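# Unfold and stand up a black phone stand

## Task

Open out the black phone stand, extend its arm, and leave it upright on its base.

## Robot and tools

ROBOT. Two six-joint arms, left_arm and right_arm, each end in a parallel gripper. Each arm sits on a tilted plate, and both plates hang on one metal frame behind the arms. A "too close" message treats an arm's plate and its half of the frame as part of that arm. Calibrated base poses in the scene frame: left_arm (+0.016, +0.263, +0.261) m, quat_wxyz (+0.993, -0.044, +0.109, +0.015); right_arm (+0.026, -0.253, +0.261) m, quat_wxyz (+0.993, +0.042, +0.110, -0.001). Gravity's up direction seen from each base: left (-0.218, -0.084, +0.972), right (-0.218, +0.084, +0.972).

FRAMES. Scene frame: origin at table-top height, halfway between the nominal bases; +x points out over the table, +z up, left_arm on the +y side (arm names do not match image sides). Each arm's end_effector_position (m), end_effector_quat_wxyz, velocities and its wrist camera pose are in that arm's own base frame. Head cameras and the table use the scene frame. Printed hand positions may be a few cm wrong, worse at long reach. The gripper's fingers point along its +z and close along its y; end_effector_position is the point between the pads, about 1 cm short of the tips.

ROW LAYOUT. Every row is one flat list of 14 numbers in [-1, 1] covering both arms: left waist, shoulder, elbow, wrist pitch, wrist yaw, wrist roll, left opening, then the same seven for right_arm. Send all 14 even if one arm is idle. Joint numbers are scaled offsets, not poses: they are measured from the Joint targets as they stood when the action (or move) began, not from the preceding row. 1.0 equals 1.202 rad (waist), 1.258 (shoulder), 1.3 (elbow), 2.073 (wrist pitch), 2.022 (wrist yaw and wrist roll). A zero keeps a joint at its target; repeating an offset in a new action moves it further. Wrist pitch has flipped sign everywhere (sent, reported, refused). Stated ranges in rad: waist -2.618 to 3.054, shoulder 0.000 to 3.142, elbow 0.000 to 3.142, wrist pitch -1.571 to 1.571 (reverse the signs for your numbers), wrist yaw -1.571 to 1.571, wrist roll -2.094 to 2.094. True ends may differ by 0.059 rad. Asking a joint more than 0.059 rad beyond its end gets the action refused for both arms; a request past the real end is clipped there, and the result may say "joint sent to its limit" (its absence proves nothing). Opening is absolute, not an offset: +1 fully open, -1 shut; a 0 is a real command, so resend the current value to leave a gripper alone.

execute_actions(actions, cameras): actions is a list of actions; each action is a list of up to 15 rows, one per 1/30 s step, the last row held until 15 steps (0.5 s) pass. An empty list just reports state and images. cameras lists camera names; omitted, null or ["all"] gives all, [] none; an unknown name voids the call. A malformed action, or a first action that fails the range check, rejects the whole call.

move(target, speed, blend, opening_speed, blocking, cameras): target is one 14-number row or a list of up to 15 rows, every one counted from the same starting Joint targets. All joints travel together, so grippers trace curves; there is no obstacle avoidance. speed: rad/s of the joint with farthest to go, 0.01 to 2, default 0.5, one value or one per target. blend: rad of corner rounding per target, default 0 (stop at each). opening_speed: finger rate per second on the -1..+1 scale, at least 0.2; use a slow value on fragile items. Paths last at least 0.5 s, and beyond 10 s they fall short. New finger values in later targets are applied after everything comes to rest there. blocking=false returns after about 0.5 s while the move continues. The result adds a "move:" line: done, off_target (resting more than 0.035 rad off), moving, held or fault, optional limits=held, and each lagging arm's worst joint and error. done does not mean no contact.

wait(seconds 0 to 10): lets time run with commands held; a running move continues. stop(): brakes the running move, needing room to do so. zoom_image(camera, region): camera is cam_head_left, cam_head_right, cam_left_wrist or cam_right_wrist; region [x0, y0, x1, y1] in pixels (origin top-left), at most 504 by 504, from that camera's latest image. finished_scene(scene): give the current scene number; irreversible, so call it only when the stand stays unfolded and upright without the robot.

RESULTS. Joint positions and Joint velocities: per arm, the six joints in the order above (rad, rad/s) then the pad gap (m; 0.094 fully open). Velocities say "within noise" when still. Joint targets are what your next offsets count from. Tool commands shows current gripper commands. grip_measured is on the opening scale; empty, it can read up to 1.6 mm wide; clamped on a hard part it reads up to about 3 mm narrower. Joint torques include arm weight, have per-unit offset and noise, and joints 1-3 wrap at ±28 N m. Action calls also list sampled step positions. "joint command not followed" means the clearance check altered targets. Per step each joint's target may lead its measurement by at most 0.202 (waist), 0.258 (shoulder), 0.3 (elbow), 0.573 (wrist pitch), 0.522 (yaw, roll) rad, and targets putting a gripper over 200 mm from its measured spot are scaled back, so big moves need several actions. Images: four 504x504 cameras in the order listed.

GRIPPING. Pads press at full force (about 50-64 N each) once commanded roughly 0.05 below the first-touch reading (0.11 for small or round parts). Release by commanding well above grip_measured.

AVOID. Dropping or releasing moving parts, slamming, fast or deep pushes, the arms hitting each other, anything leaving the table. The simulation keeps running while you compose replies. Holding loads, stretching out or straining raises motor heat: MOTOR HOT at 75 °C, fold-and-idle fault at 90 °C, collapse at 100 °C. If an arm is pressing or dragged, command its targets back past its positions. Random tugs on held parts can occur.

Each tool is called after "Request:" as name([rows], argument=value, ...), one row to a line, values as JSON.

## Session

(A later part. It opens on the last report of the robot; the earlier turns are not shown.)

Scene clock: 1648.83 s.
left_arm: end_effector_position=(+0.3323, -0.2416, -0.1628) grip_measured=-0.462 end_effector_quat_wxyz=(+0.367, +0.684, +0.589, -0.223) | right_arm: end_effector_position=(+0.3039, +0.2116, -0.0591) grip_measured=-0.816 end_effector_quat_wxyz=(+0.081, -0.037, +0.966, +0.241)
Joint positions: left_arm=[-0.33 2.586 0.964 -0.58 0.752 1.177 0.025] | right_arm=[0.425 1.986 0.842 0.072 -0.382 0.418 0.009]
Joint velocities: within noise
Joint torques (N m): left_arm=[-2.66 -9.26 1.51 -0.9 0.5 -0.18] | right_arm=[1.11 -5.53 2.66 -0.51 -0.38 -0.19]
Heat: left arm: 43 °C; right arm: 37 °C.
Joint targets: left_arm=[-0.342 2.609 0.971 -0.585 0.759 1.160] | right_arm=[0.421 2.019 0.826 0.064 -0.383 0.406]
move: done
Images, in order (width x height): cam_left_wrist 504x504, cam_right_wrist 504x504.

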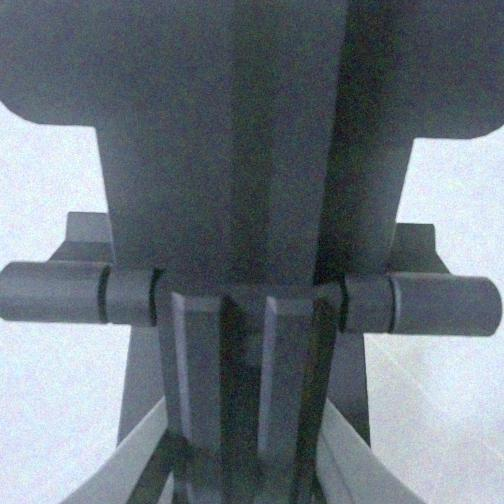

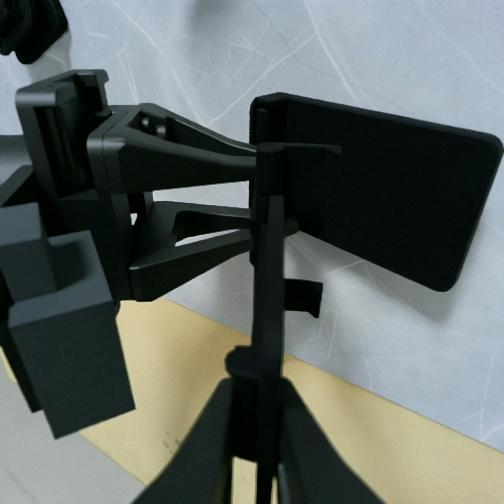

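Request:
move([
  [0,0,0,0,0,0,-0.6,0,0,0,0,0,0,-0.45],
  [0,0,0,0,0,0,-0.6,-0.0599,-0.1918,0.0125,0.1239,-0.0123,-0.0247,-0.45],
], speed=0.15, opening_speed=0.4)

Scene clock: 1669.33 s.
left_arm: end_effector_position=(+0.3329, -0.2410, -0.1634) grip_measured=-0.463 end_effector_quat_wxyz=(+0.365, +0.681, +0.594, -0.223) | right_arm: end_effector_position=(+0.2955, +0.1835, -0.0155) grip_measured=-0.453 end_effector_quat_wxyz=(+0.071, -0.023, +0.970, +0.233)
Joint positions: left_arm=[-0.33 2.586 0.964 -0.581 0.746 1.164 0.025] | right_arm=[0.355 1.805 0.842 0.302 -0.393 0.368 0.026]
Joint velocities: within noise
Joint torques (N m): left_arm=[-2.88 -9.29 1.66 -0.93 0.53 -0.01] | right_arm=[0.81 -9.11 5 -0.13 -0.53 -0.15]
Heat: left arm: 44 °C; right arm: 38 °C.
Joint targets: left_arm=[-0.342 2.609 0.971 -0.585 0.759 1.160] | right_arm=[0.349 1.778 0.842 0.320 -0.408 0.356]
move: done

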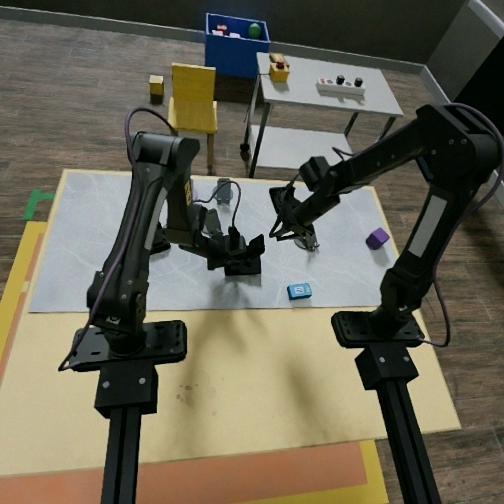

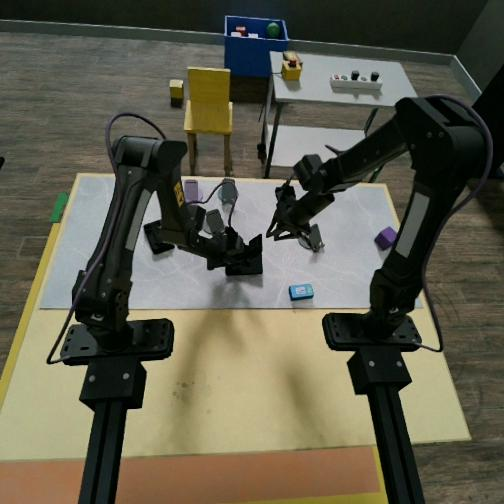

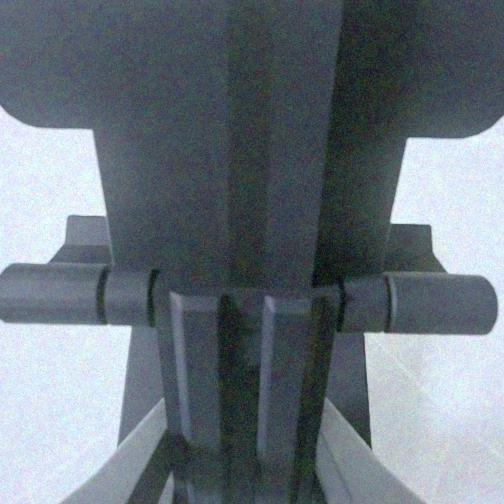

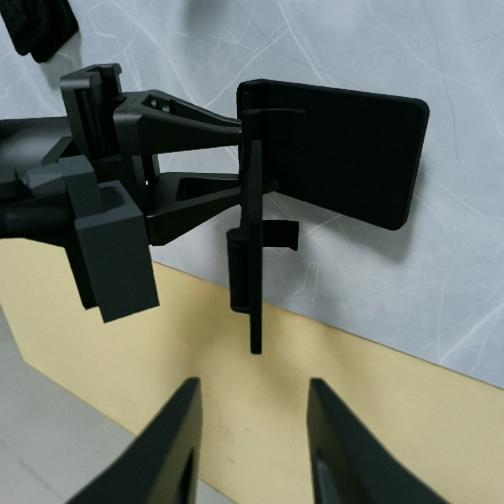

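Request:
move([
  [0,0,0,0,0,0,-0.6,-0.35,0.0,-0.0417,-0.2004,-0.212,-0.9377,1],
  [0,0,0,0,0,0,-0.6,-0.2631,0.344,-0.0417,-0.2004,-0.212,-0.9377,1],
], speed=0.5, blend=0.05)

Scene clock: 1685.13 s.
left_arm: end_effector_position=(+0.3329, -0.2410, -0.1634) grip_measured=-0.463 end_effector_quat_wxyz=(+0.365, +0.681, +0.595, -0.223) | right_arm: end_effector_position=(+0.3226, +0.1389, -0.0826) grip_measured=+0.997 end_effector_quat_wxyz=(-0.358, +0.678, -0.610, -0.201)
Joint positions: left_arm=[-0.33 2.586 0.964 -0.581 0.746 1.164 0.025] | right_arm=[0.026 2.188 0.793 -0.095 -0.813 -1.533 0.094]
Joint velocities: within noise
Joint torques (N m): left_arm=[-3.06 -9.48 1.52 -0.93 0.54 -0.01] | right_arm=[1.44 -6.34 1.58 -0.23 -0.81 -0.11]
Heat: left arm: 45 °C; right arm: 42 °C.
Joint targets: left_arm=[-0.342 2.609 0.971 -0.585 0.759 1.160] | right_arm=[0.033 2.211 0.788 -0.095 -0.836 -1.540]
move: done

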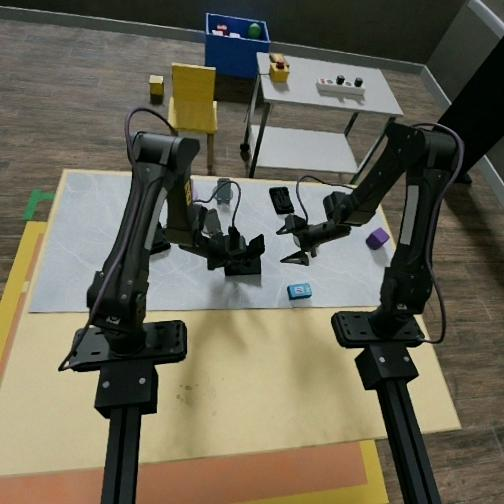

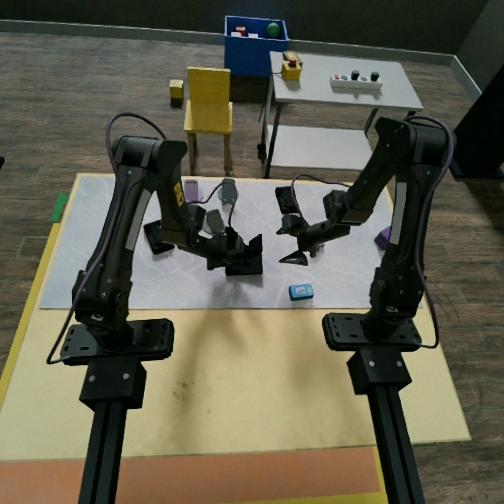

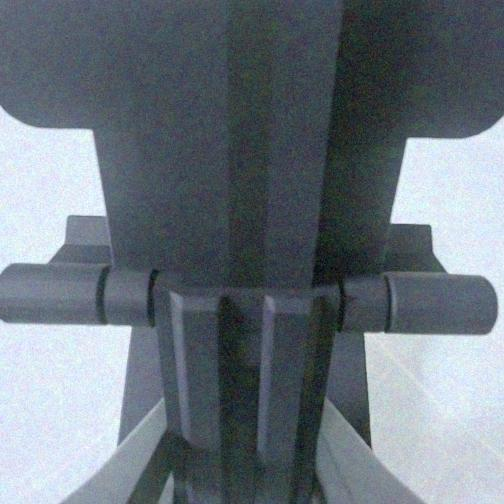

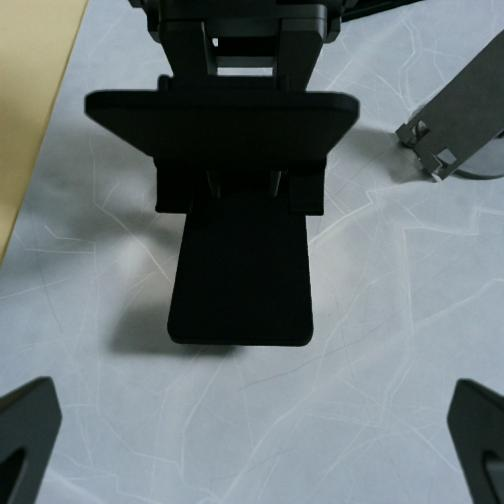

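Request:
move(target=[0,0,0,0,0,0,-0.6,0.0832,0.347,0.1472,-0.1791,-0.0219,0.0779,-1], speed=0.25, cameras=["cam_right_wrist","cam_head_left","cam_head_right"])

Scene clock: 1709.93 s.
left_arm: end_effector_position=(+0.3337, -0.2402, -0.1642) grip_measured=-0.463 end_effector_quat_wxyz=(+0.364, +0.680, +0.598, -0.221) | right_arm: end_effector_position=(+0.3395, +0.1809, -0.1690) grip_measured=-0.993 end_effector_quat_wxyz=(-0.383, +0.670, -0.592, -0.232)
Joint positions: left_arm=[-0.33 2.586 0.964 -0.581 0.739 1.159 0.025] | right_arm=[0.125 2.613 0.972 -0.452 -0.869 -1.39 0]
Joint velocities: within noise
Joint torques (N m): left_arm=[-2.62 -9.54 1.76 -0.9 0.61 0.04] | right_arm=[1.85 -6.16 1.31 -0.5 -0.67 0.07]
Heat: left arm: 45 °C; right arm: 39 °C.
Joint targets: left_arm=[-0.342 2.609 0.971 -0.585 0.759 1.160] | right_arm=[0.133 2.647 0.979 -0.466 -0.880 -1.382]
move: done
Images, in order (width x height): cam_head_left 504x504, cam_head_right 504x504, cam_right_wrist 504x504.

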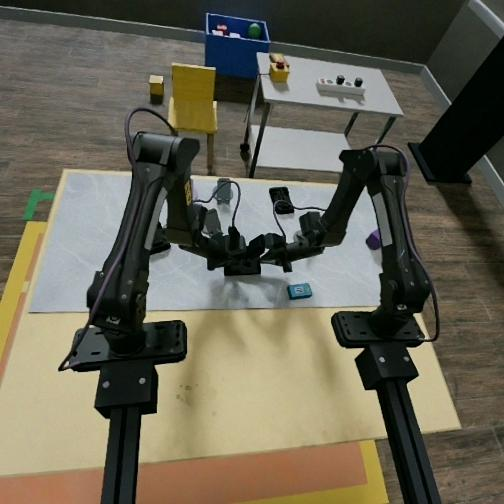

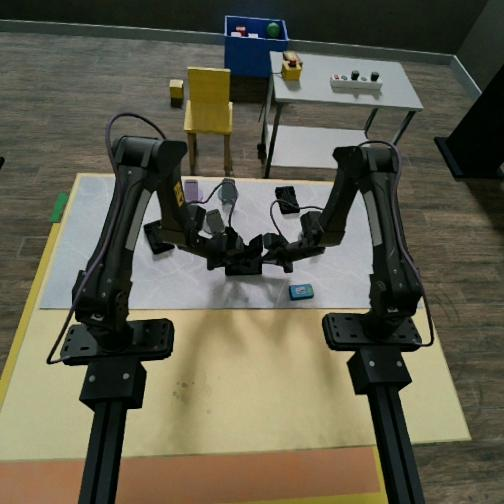

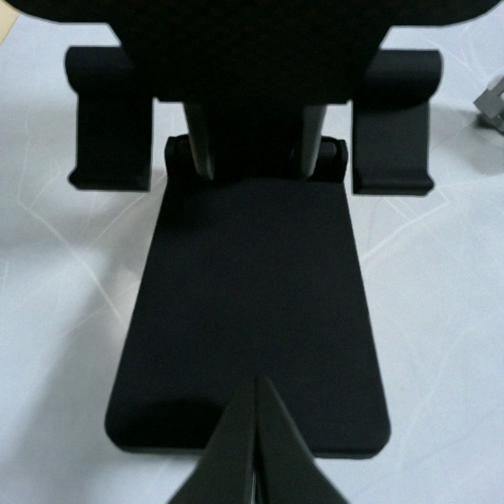

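Request:
move(target=[0,0,0,0,0,0,-0.6,0.0147,0.0612,0.026,-0.0316,-0.0039,0.0138,-1], speed=0.08, cameras=["cam_right_wrist","cam_left_wrist"])

Scene clock: 1715.30 s.
left_arm: end_effector_position=(+0.3350, -0.2386, -0.1659) grip_measured=-0.464 end_effector_quat_wxyz=(+0.361, +0.679, +0.602, -0.215) | right_arm: end_effector_position=(+0.3418, +0.1919, -0.1777) grip_measured=-0.993 end_effector_quat_wxyz=(-0.402, +0.668, -0.577, -0.243)
Joint positions: left_arm=[-0.33 2.586 0.964 -0.58 0.724 1.157 0.025] | right_arm=[0.142 2.682 1.008 -0.531 -0.91 -1.362 0]
Joint velocities: within noise
Joint torques (N m): left_arm=[-2.81 -9.33 1.76 -0.95 0.72 0.05] | right_arm=[1.91 -5.48 0.81 -0.45 -0.29 0.07]
Heat: left arm: 45 °C; right arm: 39 °C.
Joint targets: left_arm=[-0.342 2.608 0.971 -0.585 0.759 1.160] | right_arm=[0.151 2.724 1.013 -0.532 -0.888 -1.354]
move: off_target (right_arm); right_arm: the shoulder is farthest, 0.042 rad from its target
Images, in order (width x height): cam_left_wrist 504x504, cam_right_wrist 504x504.

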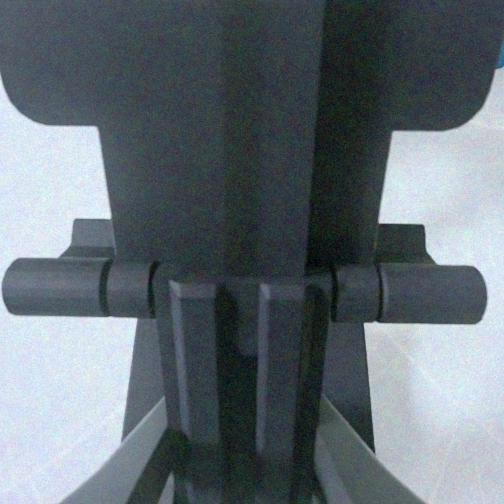

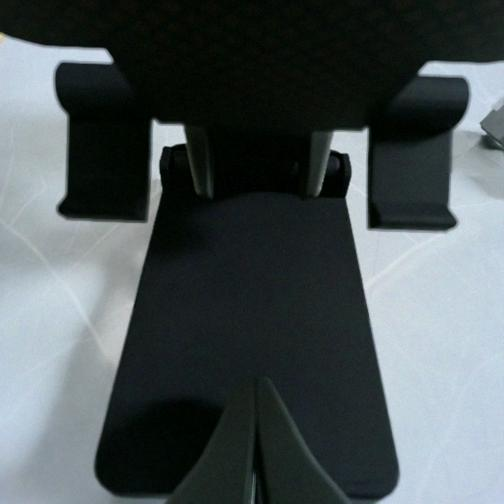

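Request:
move(target=[0.0864,0.0894,0.0314,-0.0496,0.1324,0.0154,-0.65,0,0.0,0,0,0,0,-1], speed=0.1, cameras=["cam_right_wrist","cam_left_wrist","cam_head_left"])

Scene clock: 1727.27 s.
left_arm: end_effector_position=(+0.3332, -0.2350, -0.1634) grip_measured=-0.464 end_effector_quat_wxyz=(+0.420, +0.656, +0.558, -0.287) | right_arm: end_effector_position=(+0.3392, +0.1958, -0.1757) grip_measured=-0.993 end_effector_quat_wxyz=(-0.406, +0.667, -0.571, -0.251)
Joint positions: left_arm=[-0.249 2.697 1.009 -0.679 0.965 1.183 0.025] | right_arm=[0.147 2.685 1.008 -0.535 -0.93 -1.36 0]
Joint velocities: within noise
Joint torques (N m): left_arm=[-0.66 -9.22 0.66 -0.95 1.11 0.07] | right_arm=[1.39 -5.76 0.99 -0.38 -0.1 0.05]
Heat: left arm: 45 °C; right arm: 39 °C.
Joint targets: left_arm=[-0.238 2.721 1.012 -0.688 1.027 1.191] | right_arm=[0.151 2.724 1.013 -0.532 -0.889 -1.355]
move: off_target (left_arm, right_arm); left_arm: the wrist yaw is farthest, 0.062 rad from its target; right_arm: the wrist yaw is farthest, 0.042 rad from its target
Images, in order (width x height): cam_head_left 504x504, cam_left_wrist 504x504, cam_right_wrist 504x504.

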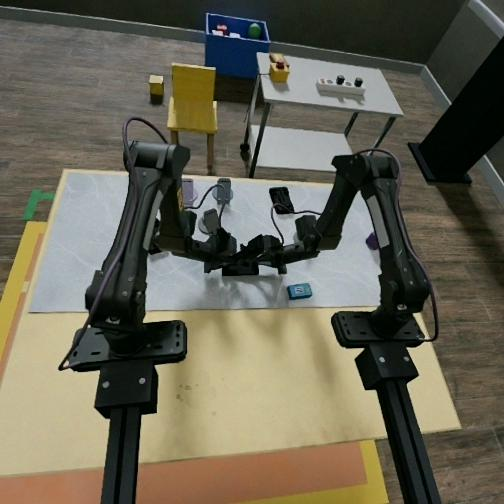

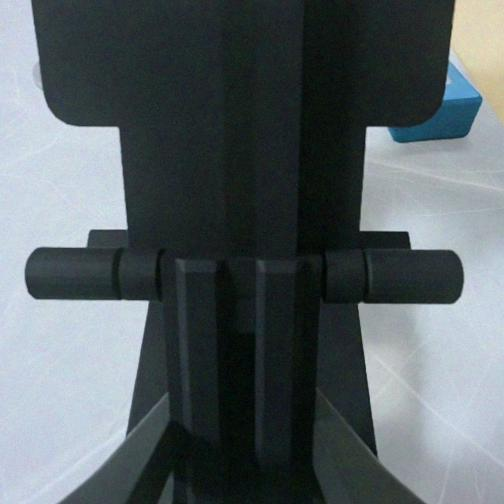

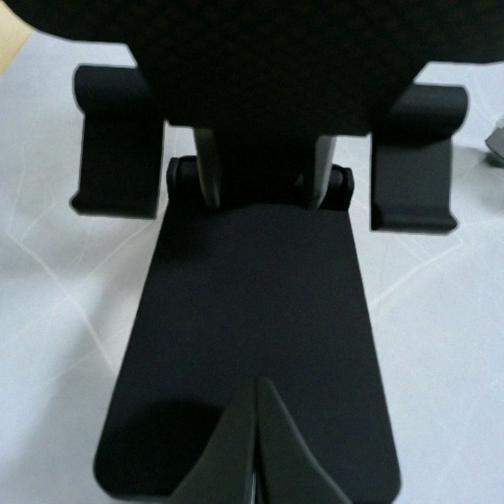

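Request:
move([
  [0,0,0,0,0,0,0.1,0,0,0,0,0,0,-1],
  [0.0807,-0.283,-0.1015,0.2142,-0.0915,0.1147,0.1,0,0,0,0,0,0,-1],
  [0.0431,-0.2754,-0.147,0.1043,0.0255,0.0372,1,0,0,0,0,0,0,-1],
], speed=[0.3,0.3,0.3], cameras=["cam_right_wrist","cam_left_wrist","cam_head_left","cam_head_right"])

Scene clock: 1759.00 s.
left_arm: end_effector_position=(+0.3161, -0.2125, -0.0846) grip_measured=+0.998 end_effector_quat_wxyz=(+0.430, +0.645, +0.550, -0.310) | right_arm: end_effector_position=(+0.3401, +0.1907, -0.1849) grip_measured=-0.993 end_effector_quat_wxyz=(-0.393, +0.670, -0.584, -0.235)
Joint positions: left_arm=[-0.175 2.385 0.828 -0.467 1.055 1.272 0.094] | right_arm=[0.148 2.693 1.008 -0.535 -0.881 -1.36 0]
Joint velocities: within noise
Joint torques (N m): left_arm=[-2.39 -11.64 0.62 -0.74 0.71 -0.01] | right_arm=[1.5 -6.34 0.95 -0.39 -0.59 0.02]
Heat: left arm: 45 °C; right arm: 39 °C.
Joint targets: left_arm=[-0.186 2.375 0.821 -0.471 1.079 1.266] | right_arm=[0.151 2.724 1.013 -0.532 -0.889 -1.355]
move: done

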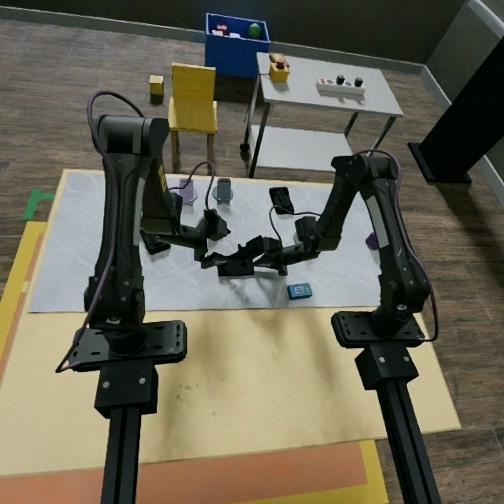

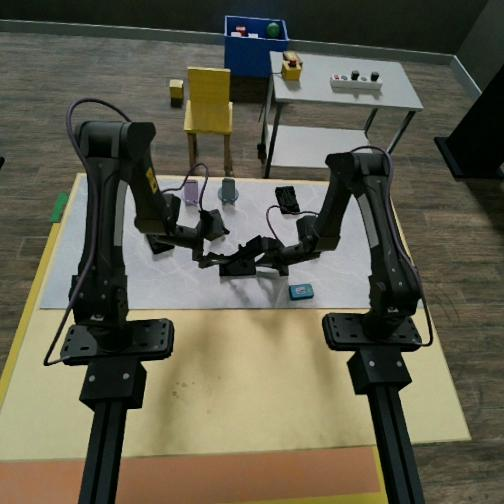

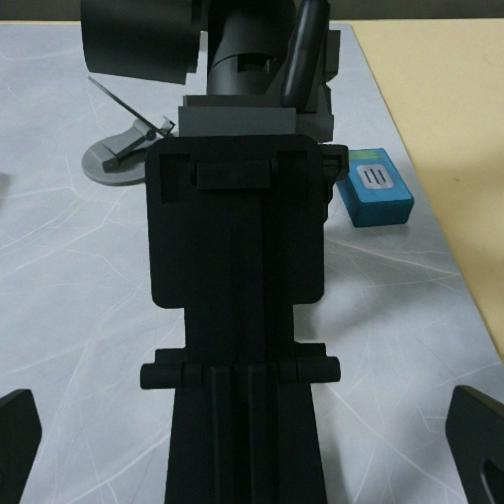

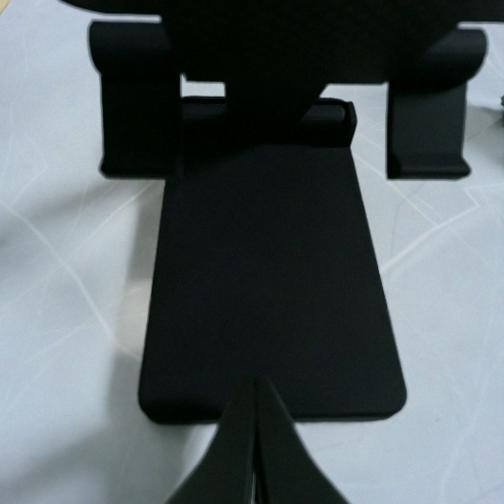

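Request:
move(target=[-0.1115,0.11,0.0543,-0.1222,-0.0382,-0.106,1,0,0,0,0,0,0,-1], speed=0.15, cameras=["cam_right_wrist","cam_left_wrist"])

Scene clock: 1778.03 s.
left_arm: end_effector_position=(+0.3236, -0.2591, -0.0976) grip_measured=+0.998 end_effector_quat_wxyz=(+0.439, +0.647, +0.540, -0.310) | right_arm: end_effector_position=(+0.3401, +0.1907, -0.1849) grip_measured=-0.993 end_effector_quat_wxyz=(-0.393, +0.670, -0.584, -0.235)
Joint positions: left_arm=[-0.309 2.489 0.884 -0.72 0.995 1.058 0.094] | right_arm=[0.148 2.693 1.008 -0.535 -0.881 -1.36 0]
Joint velocities: within noise
Joint torques (N m): left_arm=[-2.65 -9.14 1.89 -1.14 0.5 -0.05] | right_arm=[1.43 -6.27 0.98 -0.37 -0.62 0.02]
Heat: left arm: 44 °C; right arm: 38 °C.
Joint targets: left_arm=[-0.320 2.513 0.891 -0.725 1.001 1.052] | right_arm=[0.151 2.724 1.013 -0.532 -0.889 -1.355]
move: done
Images, in order (width x height): cam_left_wrist 504x504, cam_right_wrist 504x504.

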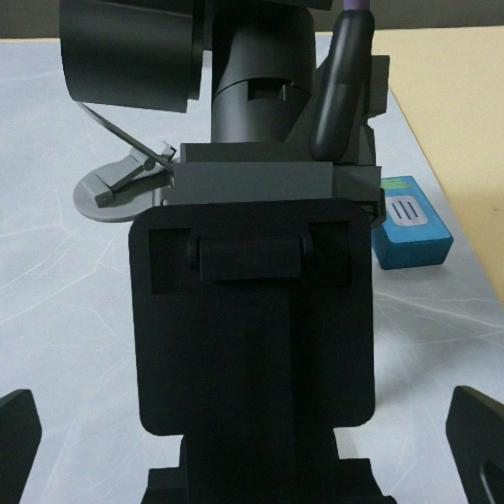

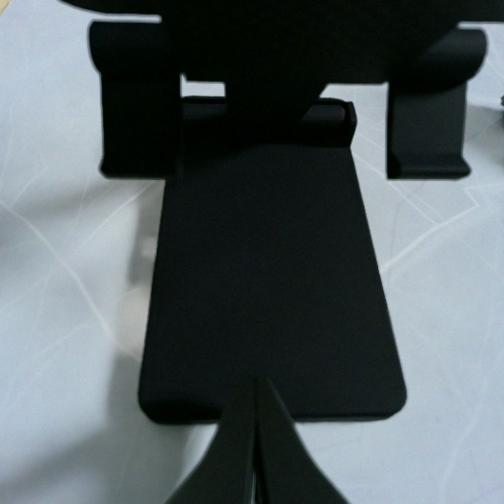

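Request:
move(target=[-0.0516,0.0509,0.0251,-0.0565,-0.0176,-0.049,1,0,0,0,0,0,0,-1], speed=0.1, cameras=["cam_right_wrist","cam_left_wrist"])

Scene clock: 1782.77 s.
left_arm: end_effector_position=(+0.3239, -0.2812, -0.1067) grip_measured=+0.998 end_effector_quat_wxyz=(+0.444, +0.644, +0.540, -0.313) | right_arm: end_effector_position=(+0.3401, +0.1907, -0.1849) grip_measured=-0.993 end_effector_quat_wxyz=(-0.393, +0.670, -0.584, -0.235)
Joint positions: left_arm=[-0.37 2.552 0.916 -0.837 0.96 0.959 0.094] | right_arm=[0.148 2.693 1.008 -0.535 -0.881 -1.36 0]
Joint velocities: within noise
Joint torques (N m): left_arm=[-2.96 -9.39 1.83 -1.28 0.46 -0.08] | right_arm=[1.44 -6.3 0.68 -0.37 -0.64 0.01]
Heat: left arm: 44 °C; right arm: 38 °C.
Joint targets: left_arm=[-0.382 2.577 0.924 -0.842 0.965 0.953] | right_arm=[0.151 2.724 1.013 -0.532 -0.889 -1.355]
move: done
Images, in order (width x height): cam_left_wrist 504x504, cam_right_wrist 504x504.

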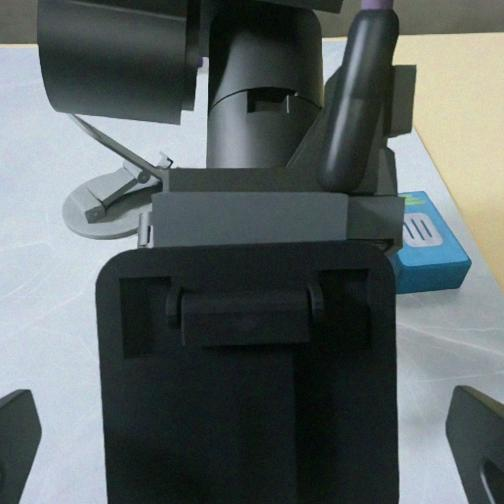

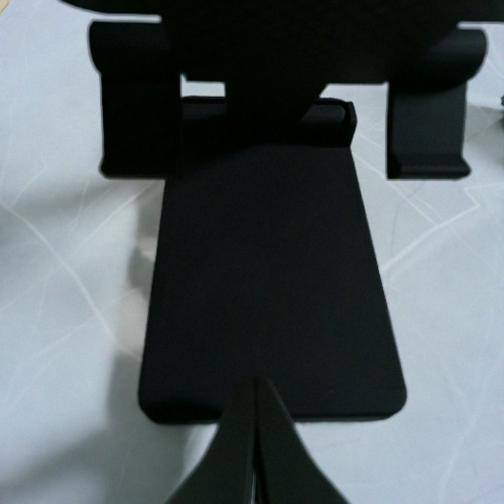

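Request:
move(target=[0,0,0,0,0,0,0.15,0,0,0,0,0,0,-1], opening_speed=0.5, cameras=["cam_right_wrist","cam_left_wrist"])

Scene clock: 1787.60 s.
left_arm: end_effector_position=(+0.3240, -0.2812, -0.1066) grip_measured=+0.314 end_effector_quat_wxyz=(+0.444, +0.643, +0.540, -0.313) | right_arm: end_effector_position=(+0.3401, +0.1907, -0.1849) grip_measured=-0.993 end_effector_quat_wxyz=(-0.393, +0.670, -0.584, -0.235)
Joint positions: left_arm=[-0.37 2.552 0.916 -0.838 0.96 0.957 0.062] | right_arm=[0.148 2.693 1.008 -0.535 -0.881 -1.36 0]
Joint velocities: within noise
Joint torques (N m): left_arm=[-2.96 -9.46 2.13 -1.23 0.5 0.01] | right_arm=[1.55 -6.34 0.95 -0.43 -0.62 0.01]
Heat: left arm: 44 °C; right arm: 37 °C.
Joint targets: left_arm=[-0.382 2.577 0.924 -0.842 0.966 0.953] | right_arm=[0.151 2.724 1.013 -0.532 -0.889 -1.355]
move: done
Images, in order (width x height): cam_left_wrist 504x504, cam_right_wrist 504x504.

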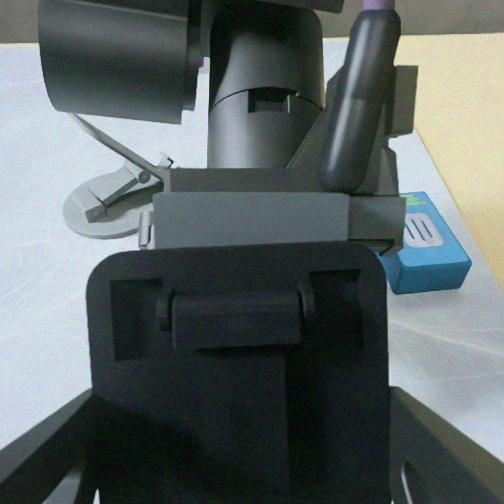

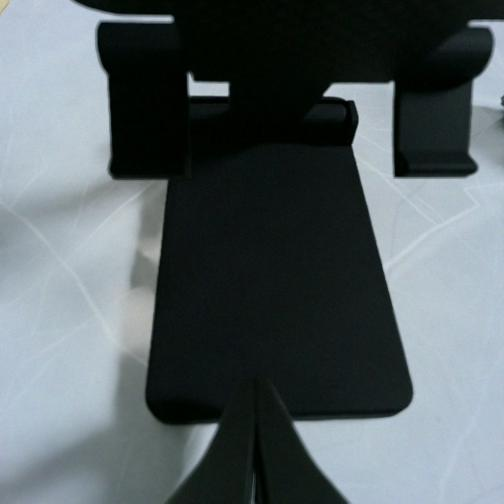

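Request:
move([
  [0,0,0,0,0,0,0.15,0,0.02,0,0,0,0,-1],
  [0.0879,-0.0871,-0.0493,0.0875,0.0321,0.0782,0.15,0,0.02,0,0,0,0,-1],
], speed=0.08)

Scene clock: 1803.73 s.
left_arm: end_effector_position=(+0.3179, -0.2478, -0.1045) grip_measured=+0.314 end_effector_quat_wxyz=(+0.431, +0.648, +0.545, -0.310) | right_arm: end_effector_position=(+0.3339, +0.1897, -0.1920) grip_measured=-0.993 end_effector_quat_wxyz=(-0.386, +0.669, -0.588, -0.241)
Joint positions: left_arm=[-0.283 2.494 0.868 -0.684 1.003 1.107 0.062] | right_arm=[0.148 2.714 1.008 -0.535 -0.881 -1.36 0]
Joint velocities: within noise
Joint torques (N m): left_arm=[-1.01 -13.55 0.49 -0.75 0.72 0.06] | right_arm=[1.43 -5.93 0.75 -0.4 -0.63 0.02]
Heat: left arm: 44 °C; right arm: 37 °C.
Joint targets: left_arm=[-0.276 2.468 0.860 -0.661 1.030 1.111] | right_arm=[0.151 2.749 1.013 -0.532 -0.889 -1.355]
move: done

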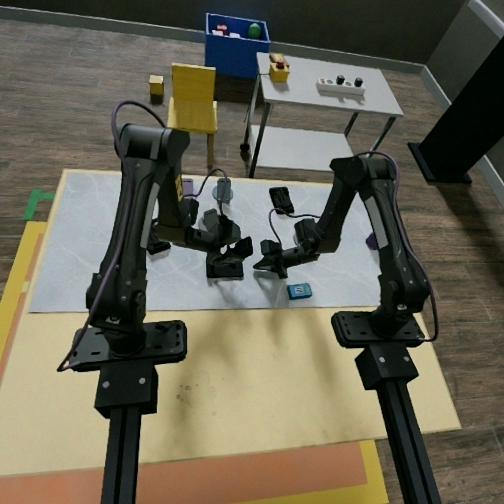

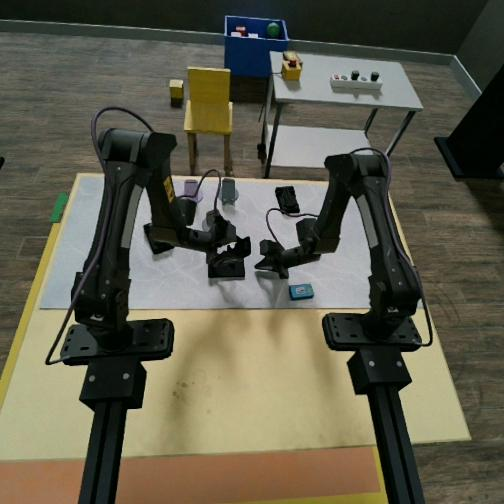

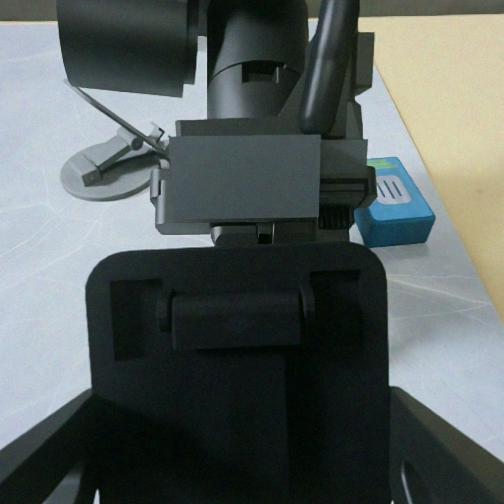

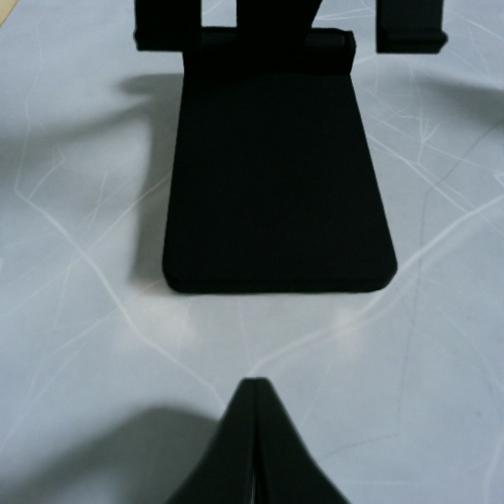

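Request:
move([
  [0,0,0,0,0,0,0.15,0,-0.08,0,0,0,0,1],
  [0,0,0,0,0,0,0.15,0.1197,-0.04,0.0465,-0.0696,0.0327,0.0974,1],
], speed=0.2, cameras=["cam_right_wrist","cam_left_wrist"])

Scene clock: 1825.13 s.
left_arm: end_effector_position=(+0.3240, -0.2425, -0.0999) grip_measured=+0.314 end_effector_quat_wxyz=(+0.439, +0.644, +0.547, -0.307) | right_arm: end_effector_position=(+0.3667, +0.2306, -0.1705) grip_measured=+0.997 end_effector_quat_wxyz=(-0.408, +0.666, -0.587, -0.213)
Joint positions: left_arm=[-0.263 2.483 0.868 -0.682 1.011 1.109 0.062] | right_arm=[0.259 2.674 1.056 -0.645 -0.8 -1.178 0.094]
Joint velocities: within noise
Joint torques (N m): left_arm=[-3.06 -12.59 0.65 -0.74 0.67 0.03] | right_arm=[4.41 -7.32 2.95 -1.06 -0.73 0.21]
Heat: left arm: 46 °C; right arm: 39 °C.
Joint targets: left_arm=[-0.276 2.467 0.860 -0.660 1.031 1.111] | right_arm=[0.295 2.699 1.073 -0.676 -0.822 -1.157]
move: off_target (right_arm); right_arm: the waist is farthest, 0.036 rad from its target
Images, in order (width x height): cam_left_wrist 504x504, cam_right_wrist 504x504.

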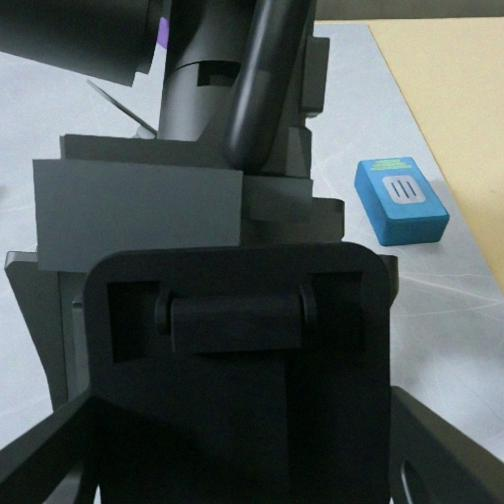

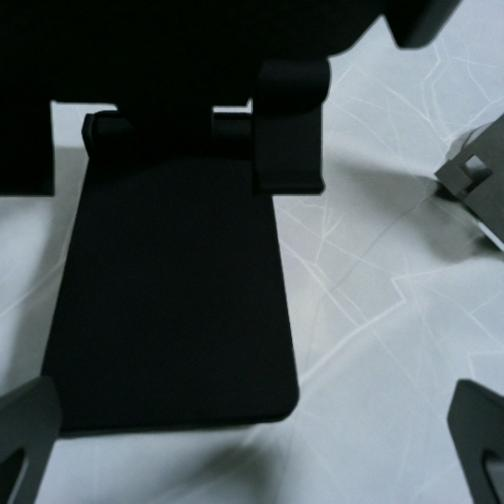

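Request:
move(target=[0,0,0,0,0,0,0.15,-0.09,-0.02,-0.02,0.02,0,-0.07,1], speed=0.2)

Request:
zoom_image(camera="cam_head_left", region=[190, 190, 330, 310])

Scene clock: 1833.40 s.
left_arm: end_effector_position=(+0.3232, -0.2423, -0.1003) grip_measured=+0.314 end_effector_quat_wxyz=(+0.437, +0.643, +0.548, -0.308) | right_arm: end_effector_position=(+0.3821, +0.2045, -0.1704) grip_measured=+0.997 end_effector_quat_wxyz=(-0.426, +0.679, -0.572, -0.175)
Joint positions: left_arm=[-0.263 2.483 0.868 -0.678 1.011 1.109 0.062] | right_arm=[0.189 2.674 1.056 -0.646 -0.8 -1.292 0.094]
Joint velocities: within noise
Joint torques (N m): left_arm=[-2.84 -12.7 0.46 -0.77 0.58 0.05] | right_arm=[1.18 -9.06 0.51 -0.64 -0.75 -0.14]
Heat: left arm: 48 °C; right arm: 40 °C.
Joint targets: left_arm=[-0.276 2.467 0.860 -0.661 1.030 1.111] | right_arm=[0.186 2.674 1.047 -0.635 -0.823 -1.299]
move: done

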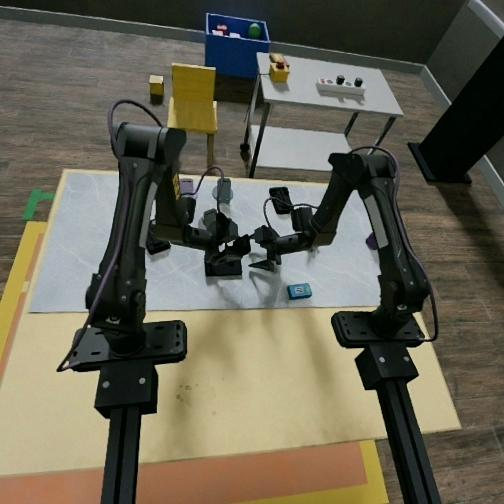

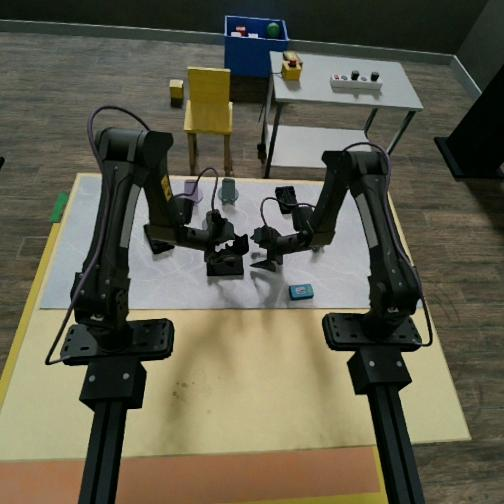

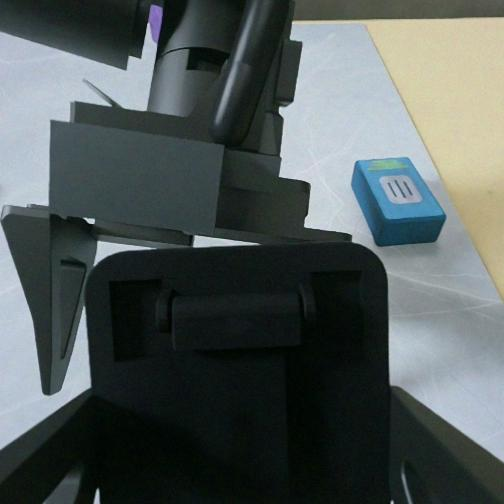

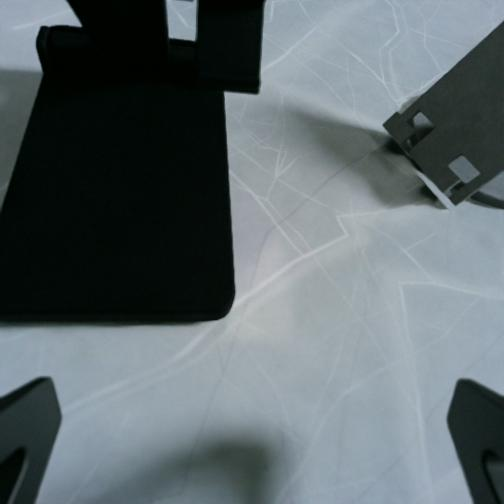

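Scaled by 3.600 from the camera's 504x504 image, which has a finer 720x720 frame.

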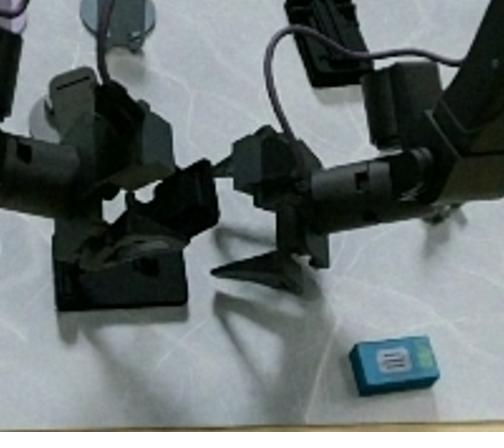

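Request:
move(target=[0,0,0,0,0,0,0.15,-0.0691,0.0742,0.0119,0.055,-0.1239,-0.0415,1], speed=0.2, cameras=["cam_right_wrist","cam_left_wrist"])

Scene clock: 1855.30 s.
left_arm: end_effector_position=(+0.3231, -0.2423, -0.1004) grip_measured=+0.314 end_effector_quat_wxyz=(+0.437, +0.643, +0.548, -0.308) | right_arm: end_effector_position=(+0.3441, +0.1939, -0.1717) grip_measured=+0.997 end_effector_quat_wxyz=(-0.440, +0.651, -0.550, -0.282)
Joint positions: left_arm=[-0.263 2.483 0.868 -0.677 1.011 1.109 0.062] | right_arm=[0.109 2.736 1.056 -0.547 -1.047 -1.375 0.094]
Joint velocities: within noise
Joint torques (N m): left_arm=[-2.84 -12.64 0.58 -0.8 0.67 0.03] | right_arm=[0.94 -6.31 0.87 -0.21 -0.89 -0.11]
Heat: left arm: 50 °C; right arm: 43 °C.
Joint targets: left_arm=[-0.276 2.467 0.860 -0.660 1.030 1.111] | right_arm=[0.103 2.767 1.063 -0.521 -1.073 -1.383]
move: done
Images, in order (width x height): cam_left_wrist 504x504, cam_right_wrist 504x504.

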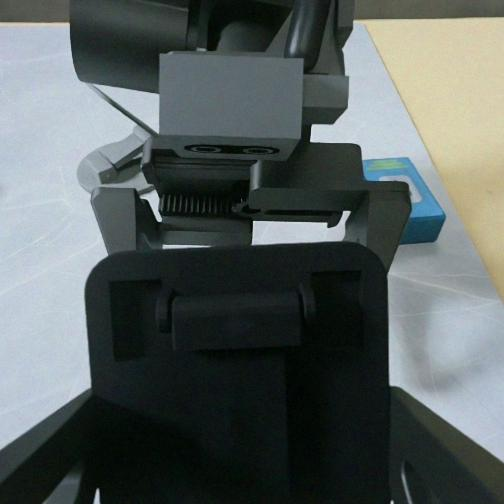

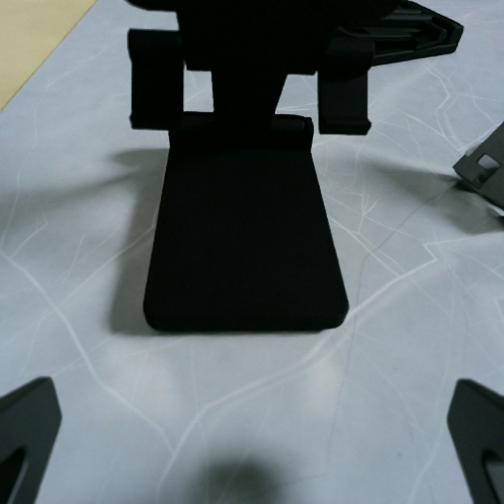

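Request:
move(target=[0,0,0,0,0,0,0.15,0.0722,0.0575,0.0313,-0.0807,0.0199,0.076,1], speed=0.15, cameras=["cam_right_wrist","cam_left_wrist"])

Scene clock: 1868.70 s.
left_arm: end_effector_position=(+0.3231, -0.2423, -0.1004) grip_measured=+0.314 end_effector_quat_wxyz=(+0.437, +0.643, +0.548, -0.308) | right_arm: end_effector_position=(+0.3444, +0.2192, -0.1852) grip_measured=+0.997 end_effector_quat_wxyz=(-0.439, +0.646, -0.552, -0.292)
Joint positions: left_arm=[-0.263 2.483 0.868 -0.677 1.011 1.109 0.062] | right_arm=[0.181 2.807 1.098 -0.677 -1.026 -1.238 0.094]
Joint velocities: within noise
Joint torques (N m): left_arm=[-2.84 -12.78 0.49 -0.79 0.67 0.08] | right_arm=[2 -6.53 0.99 -0.71 -0.65 0.09]
Heat: left arm: 51 °C; right arm: 42 °C.
Joint targets: left_arm=[-0.276 2.467 0.860 -0.661 1.030 1.111] | right_arm=[0.190 2.839 1.104 -0.688 -1.033 -1.229]
move: done
Images, in order (width x height): cam_left_wrist 504x504, cam_right_wrist 504x504.

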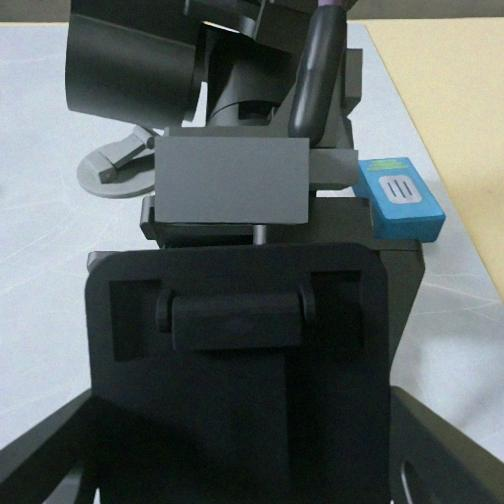

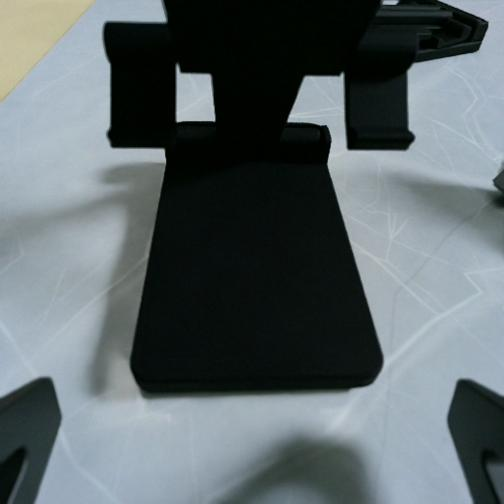

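Request:
move(target=[0,0,0,0,0,0,0.15,0.031,0.029,0.0135,-0.0346,0.0085,0.0325,1], speed=0.08, cameras=["cam_right_wrist","cam_left_wrist"])

Scene clock: 1874.10 s.
left_arm: end_effector_position=(+0.3231, -0.2423, -0.1004) grip_measured=+0.314 end_effector_quat_wxyz=(+0.437, +0.643, +0.548, -0.309) | right_arm: end_effector_position=(+0.3435, +0.2315, -0.1922) grip_measured=+0.997 end_effector_quat_wxyz=(-0.439, +0.644, -0.553, -0.293)
Joint positions: left_arm=[-0.263 2.483 0.868 -0.676 1.011 1.109 0.062] | right_arm=[0.218 2.843 1.115 -0.749 -1.009 -1.172 0.094]
Joint velocities: within noise
Joint torques (N m): left_arm=[-2.78 -12.52 0.53 -0.76 0.63 0.04] | right_arm=[2.15 -6.3 0.99 -0.73 -0.67 0.07]
Heat: left arm: 51 °C; right arm: 41 °C.
Joint targets: left_arm=[-0.276 2.467 0.860 -0.660 1.030 1.111] | right_arm=[0.227 2.876 1.121 -0.760 -1.016 -1.164]
move: done
Images, in order (width x height): cam_left_wrist 504x504, cam_right_wrist 504x504.

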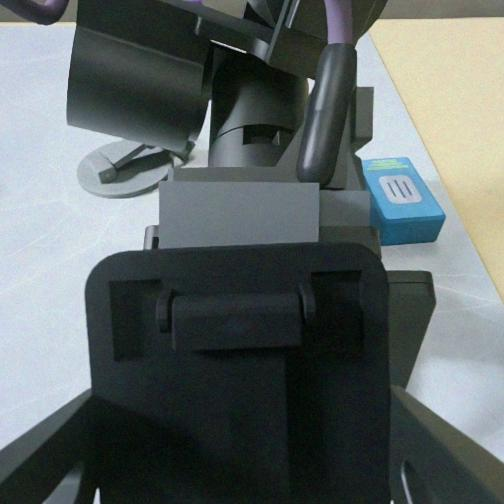

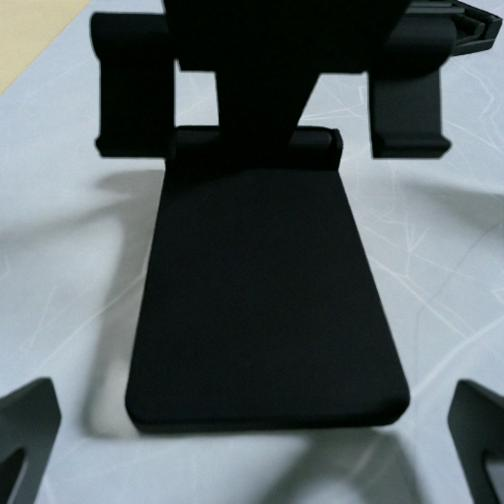

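Request:
move(target=[0,0,0,0,0,0,0.15,0,0,0,0,0,0,0.15], opening_speed=0.5, cameras=["cam_right_wrist","cam_left_wrist"])

Scene clock: 1879.17 s.
left_arm: end_effector_position=(+0.3238, -0.2416, -0.1019) grip_measured=+0.314 end_effector_quat_wxyz=(+0.435, +0.644, +0.550, -0.304) | right_arm: end_effector_position=(+0.3440, +0.2315, -0.1921) grip_measured=+0.153 end_effector_quat_wxyz=(-0.440, +0.645, -0.553, -0.292)
Joint positions: left_arm=[-0.263 2.483 0.868 -0.674 1.002 1.113 0.062] | right_arm=[0.218 2.843 1.115 -0.752 -1.008 -1.171 0.054]
Joint velocities: within noise
Joint torques (N m): left_arm=[-2.86 -12.45 0.53 -0.8 0.74 0] | right_arm=[2.35 -6.49 1.02 -0.75 -0.67 0.04]
Heat: left arm: 51 °C; right arm: 41 °C.
Joint targets: left_arm=[-0.276 2.467 0.860 -0.661 1.030 1.111] | right_arm=[0.227 2.876 1.121 -0.759 -1.016 -1.164]
move: done
Images, in order (width x height): cam_left_wrist 504x504, cam_right_wrist 504x504.

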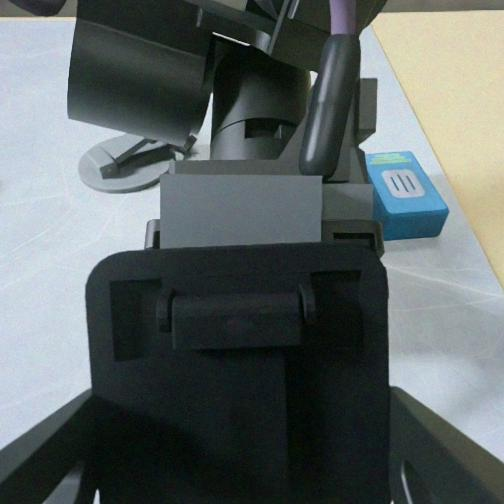

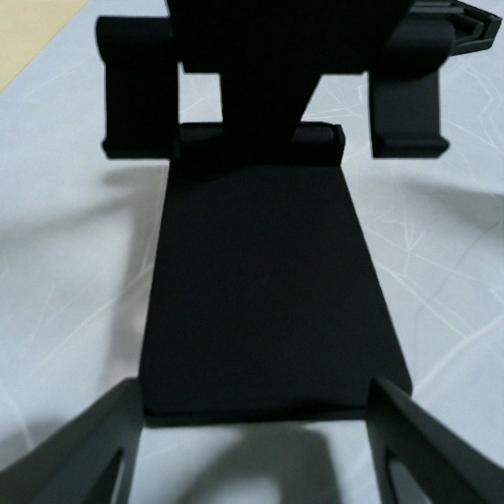

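Request:
move([
  [0,0,0,0,0,0,0.15,0,0,0,0,0,0,1],
  [0,0,0,0,0,0,0.15,-0.0017,0.018,0.0163,-0.0007,0,0,1],
  [0,0,0,0,0,0,0.15,-0.0017,0.018,0.0163,-0.0007,0,0,0.2],
], speed=0.06, opening_speed=0.6, cameras=["cam_right_wrist","cam_left_wrist"])

Scene clock: 1889.90 s.
left_arm: end_effector_position=(+0.3234, -0.2412, -0.1026) grip_measured=+0.314 end_effector_quat_wxyz=(+0.433, +0.644, +0.552, -0.304) | right_arm: end_effector_position=(+0.3443, +0.2318, -0.1976) grip_measured=+0.203 end_effector_quat_wxyz=(-0.438, +0.641, -0.556, -0.297)
Joint positions: left_arm=[-0.263 2.483 0.868 -0.669 1 1.113 0.062] | right_arm=[0.218 2.865 1.134 -0.753 -1.011 -1.159 0.057]
Joint velocities: within noise
Joint torques (N m): left_arm=[-2.74 -12.51 0.59 -0.84 0.76 0] | right_arm=[2.02 -6.37 1.07 -0.73 -0.63 -0.07]
Heat: left arm: 52 °C; right arm: 40 °C.
Joint targets: left_arm=[-0.276 2.467 0.860 -0.661 1.030 1.111] | right_arm=[0.225 2.899 1.142 -0.761 -1.016 -1.164]
move: done; target 3's new numbers were sent with right_arm's shoulder 0.036 rad from that target
Images, in order (width x height): cam_left_wrist 504x504, cam_right_wrist 504x504.

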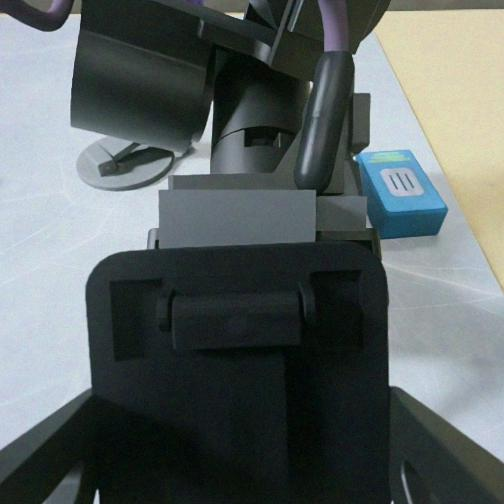

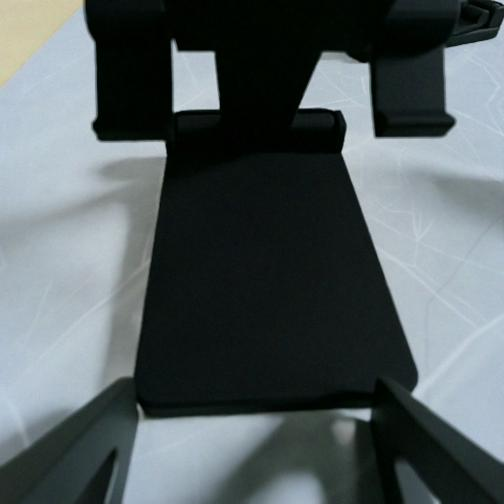

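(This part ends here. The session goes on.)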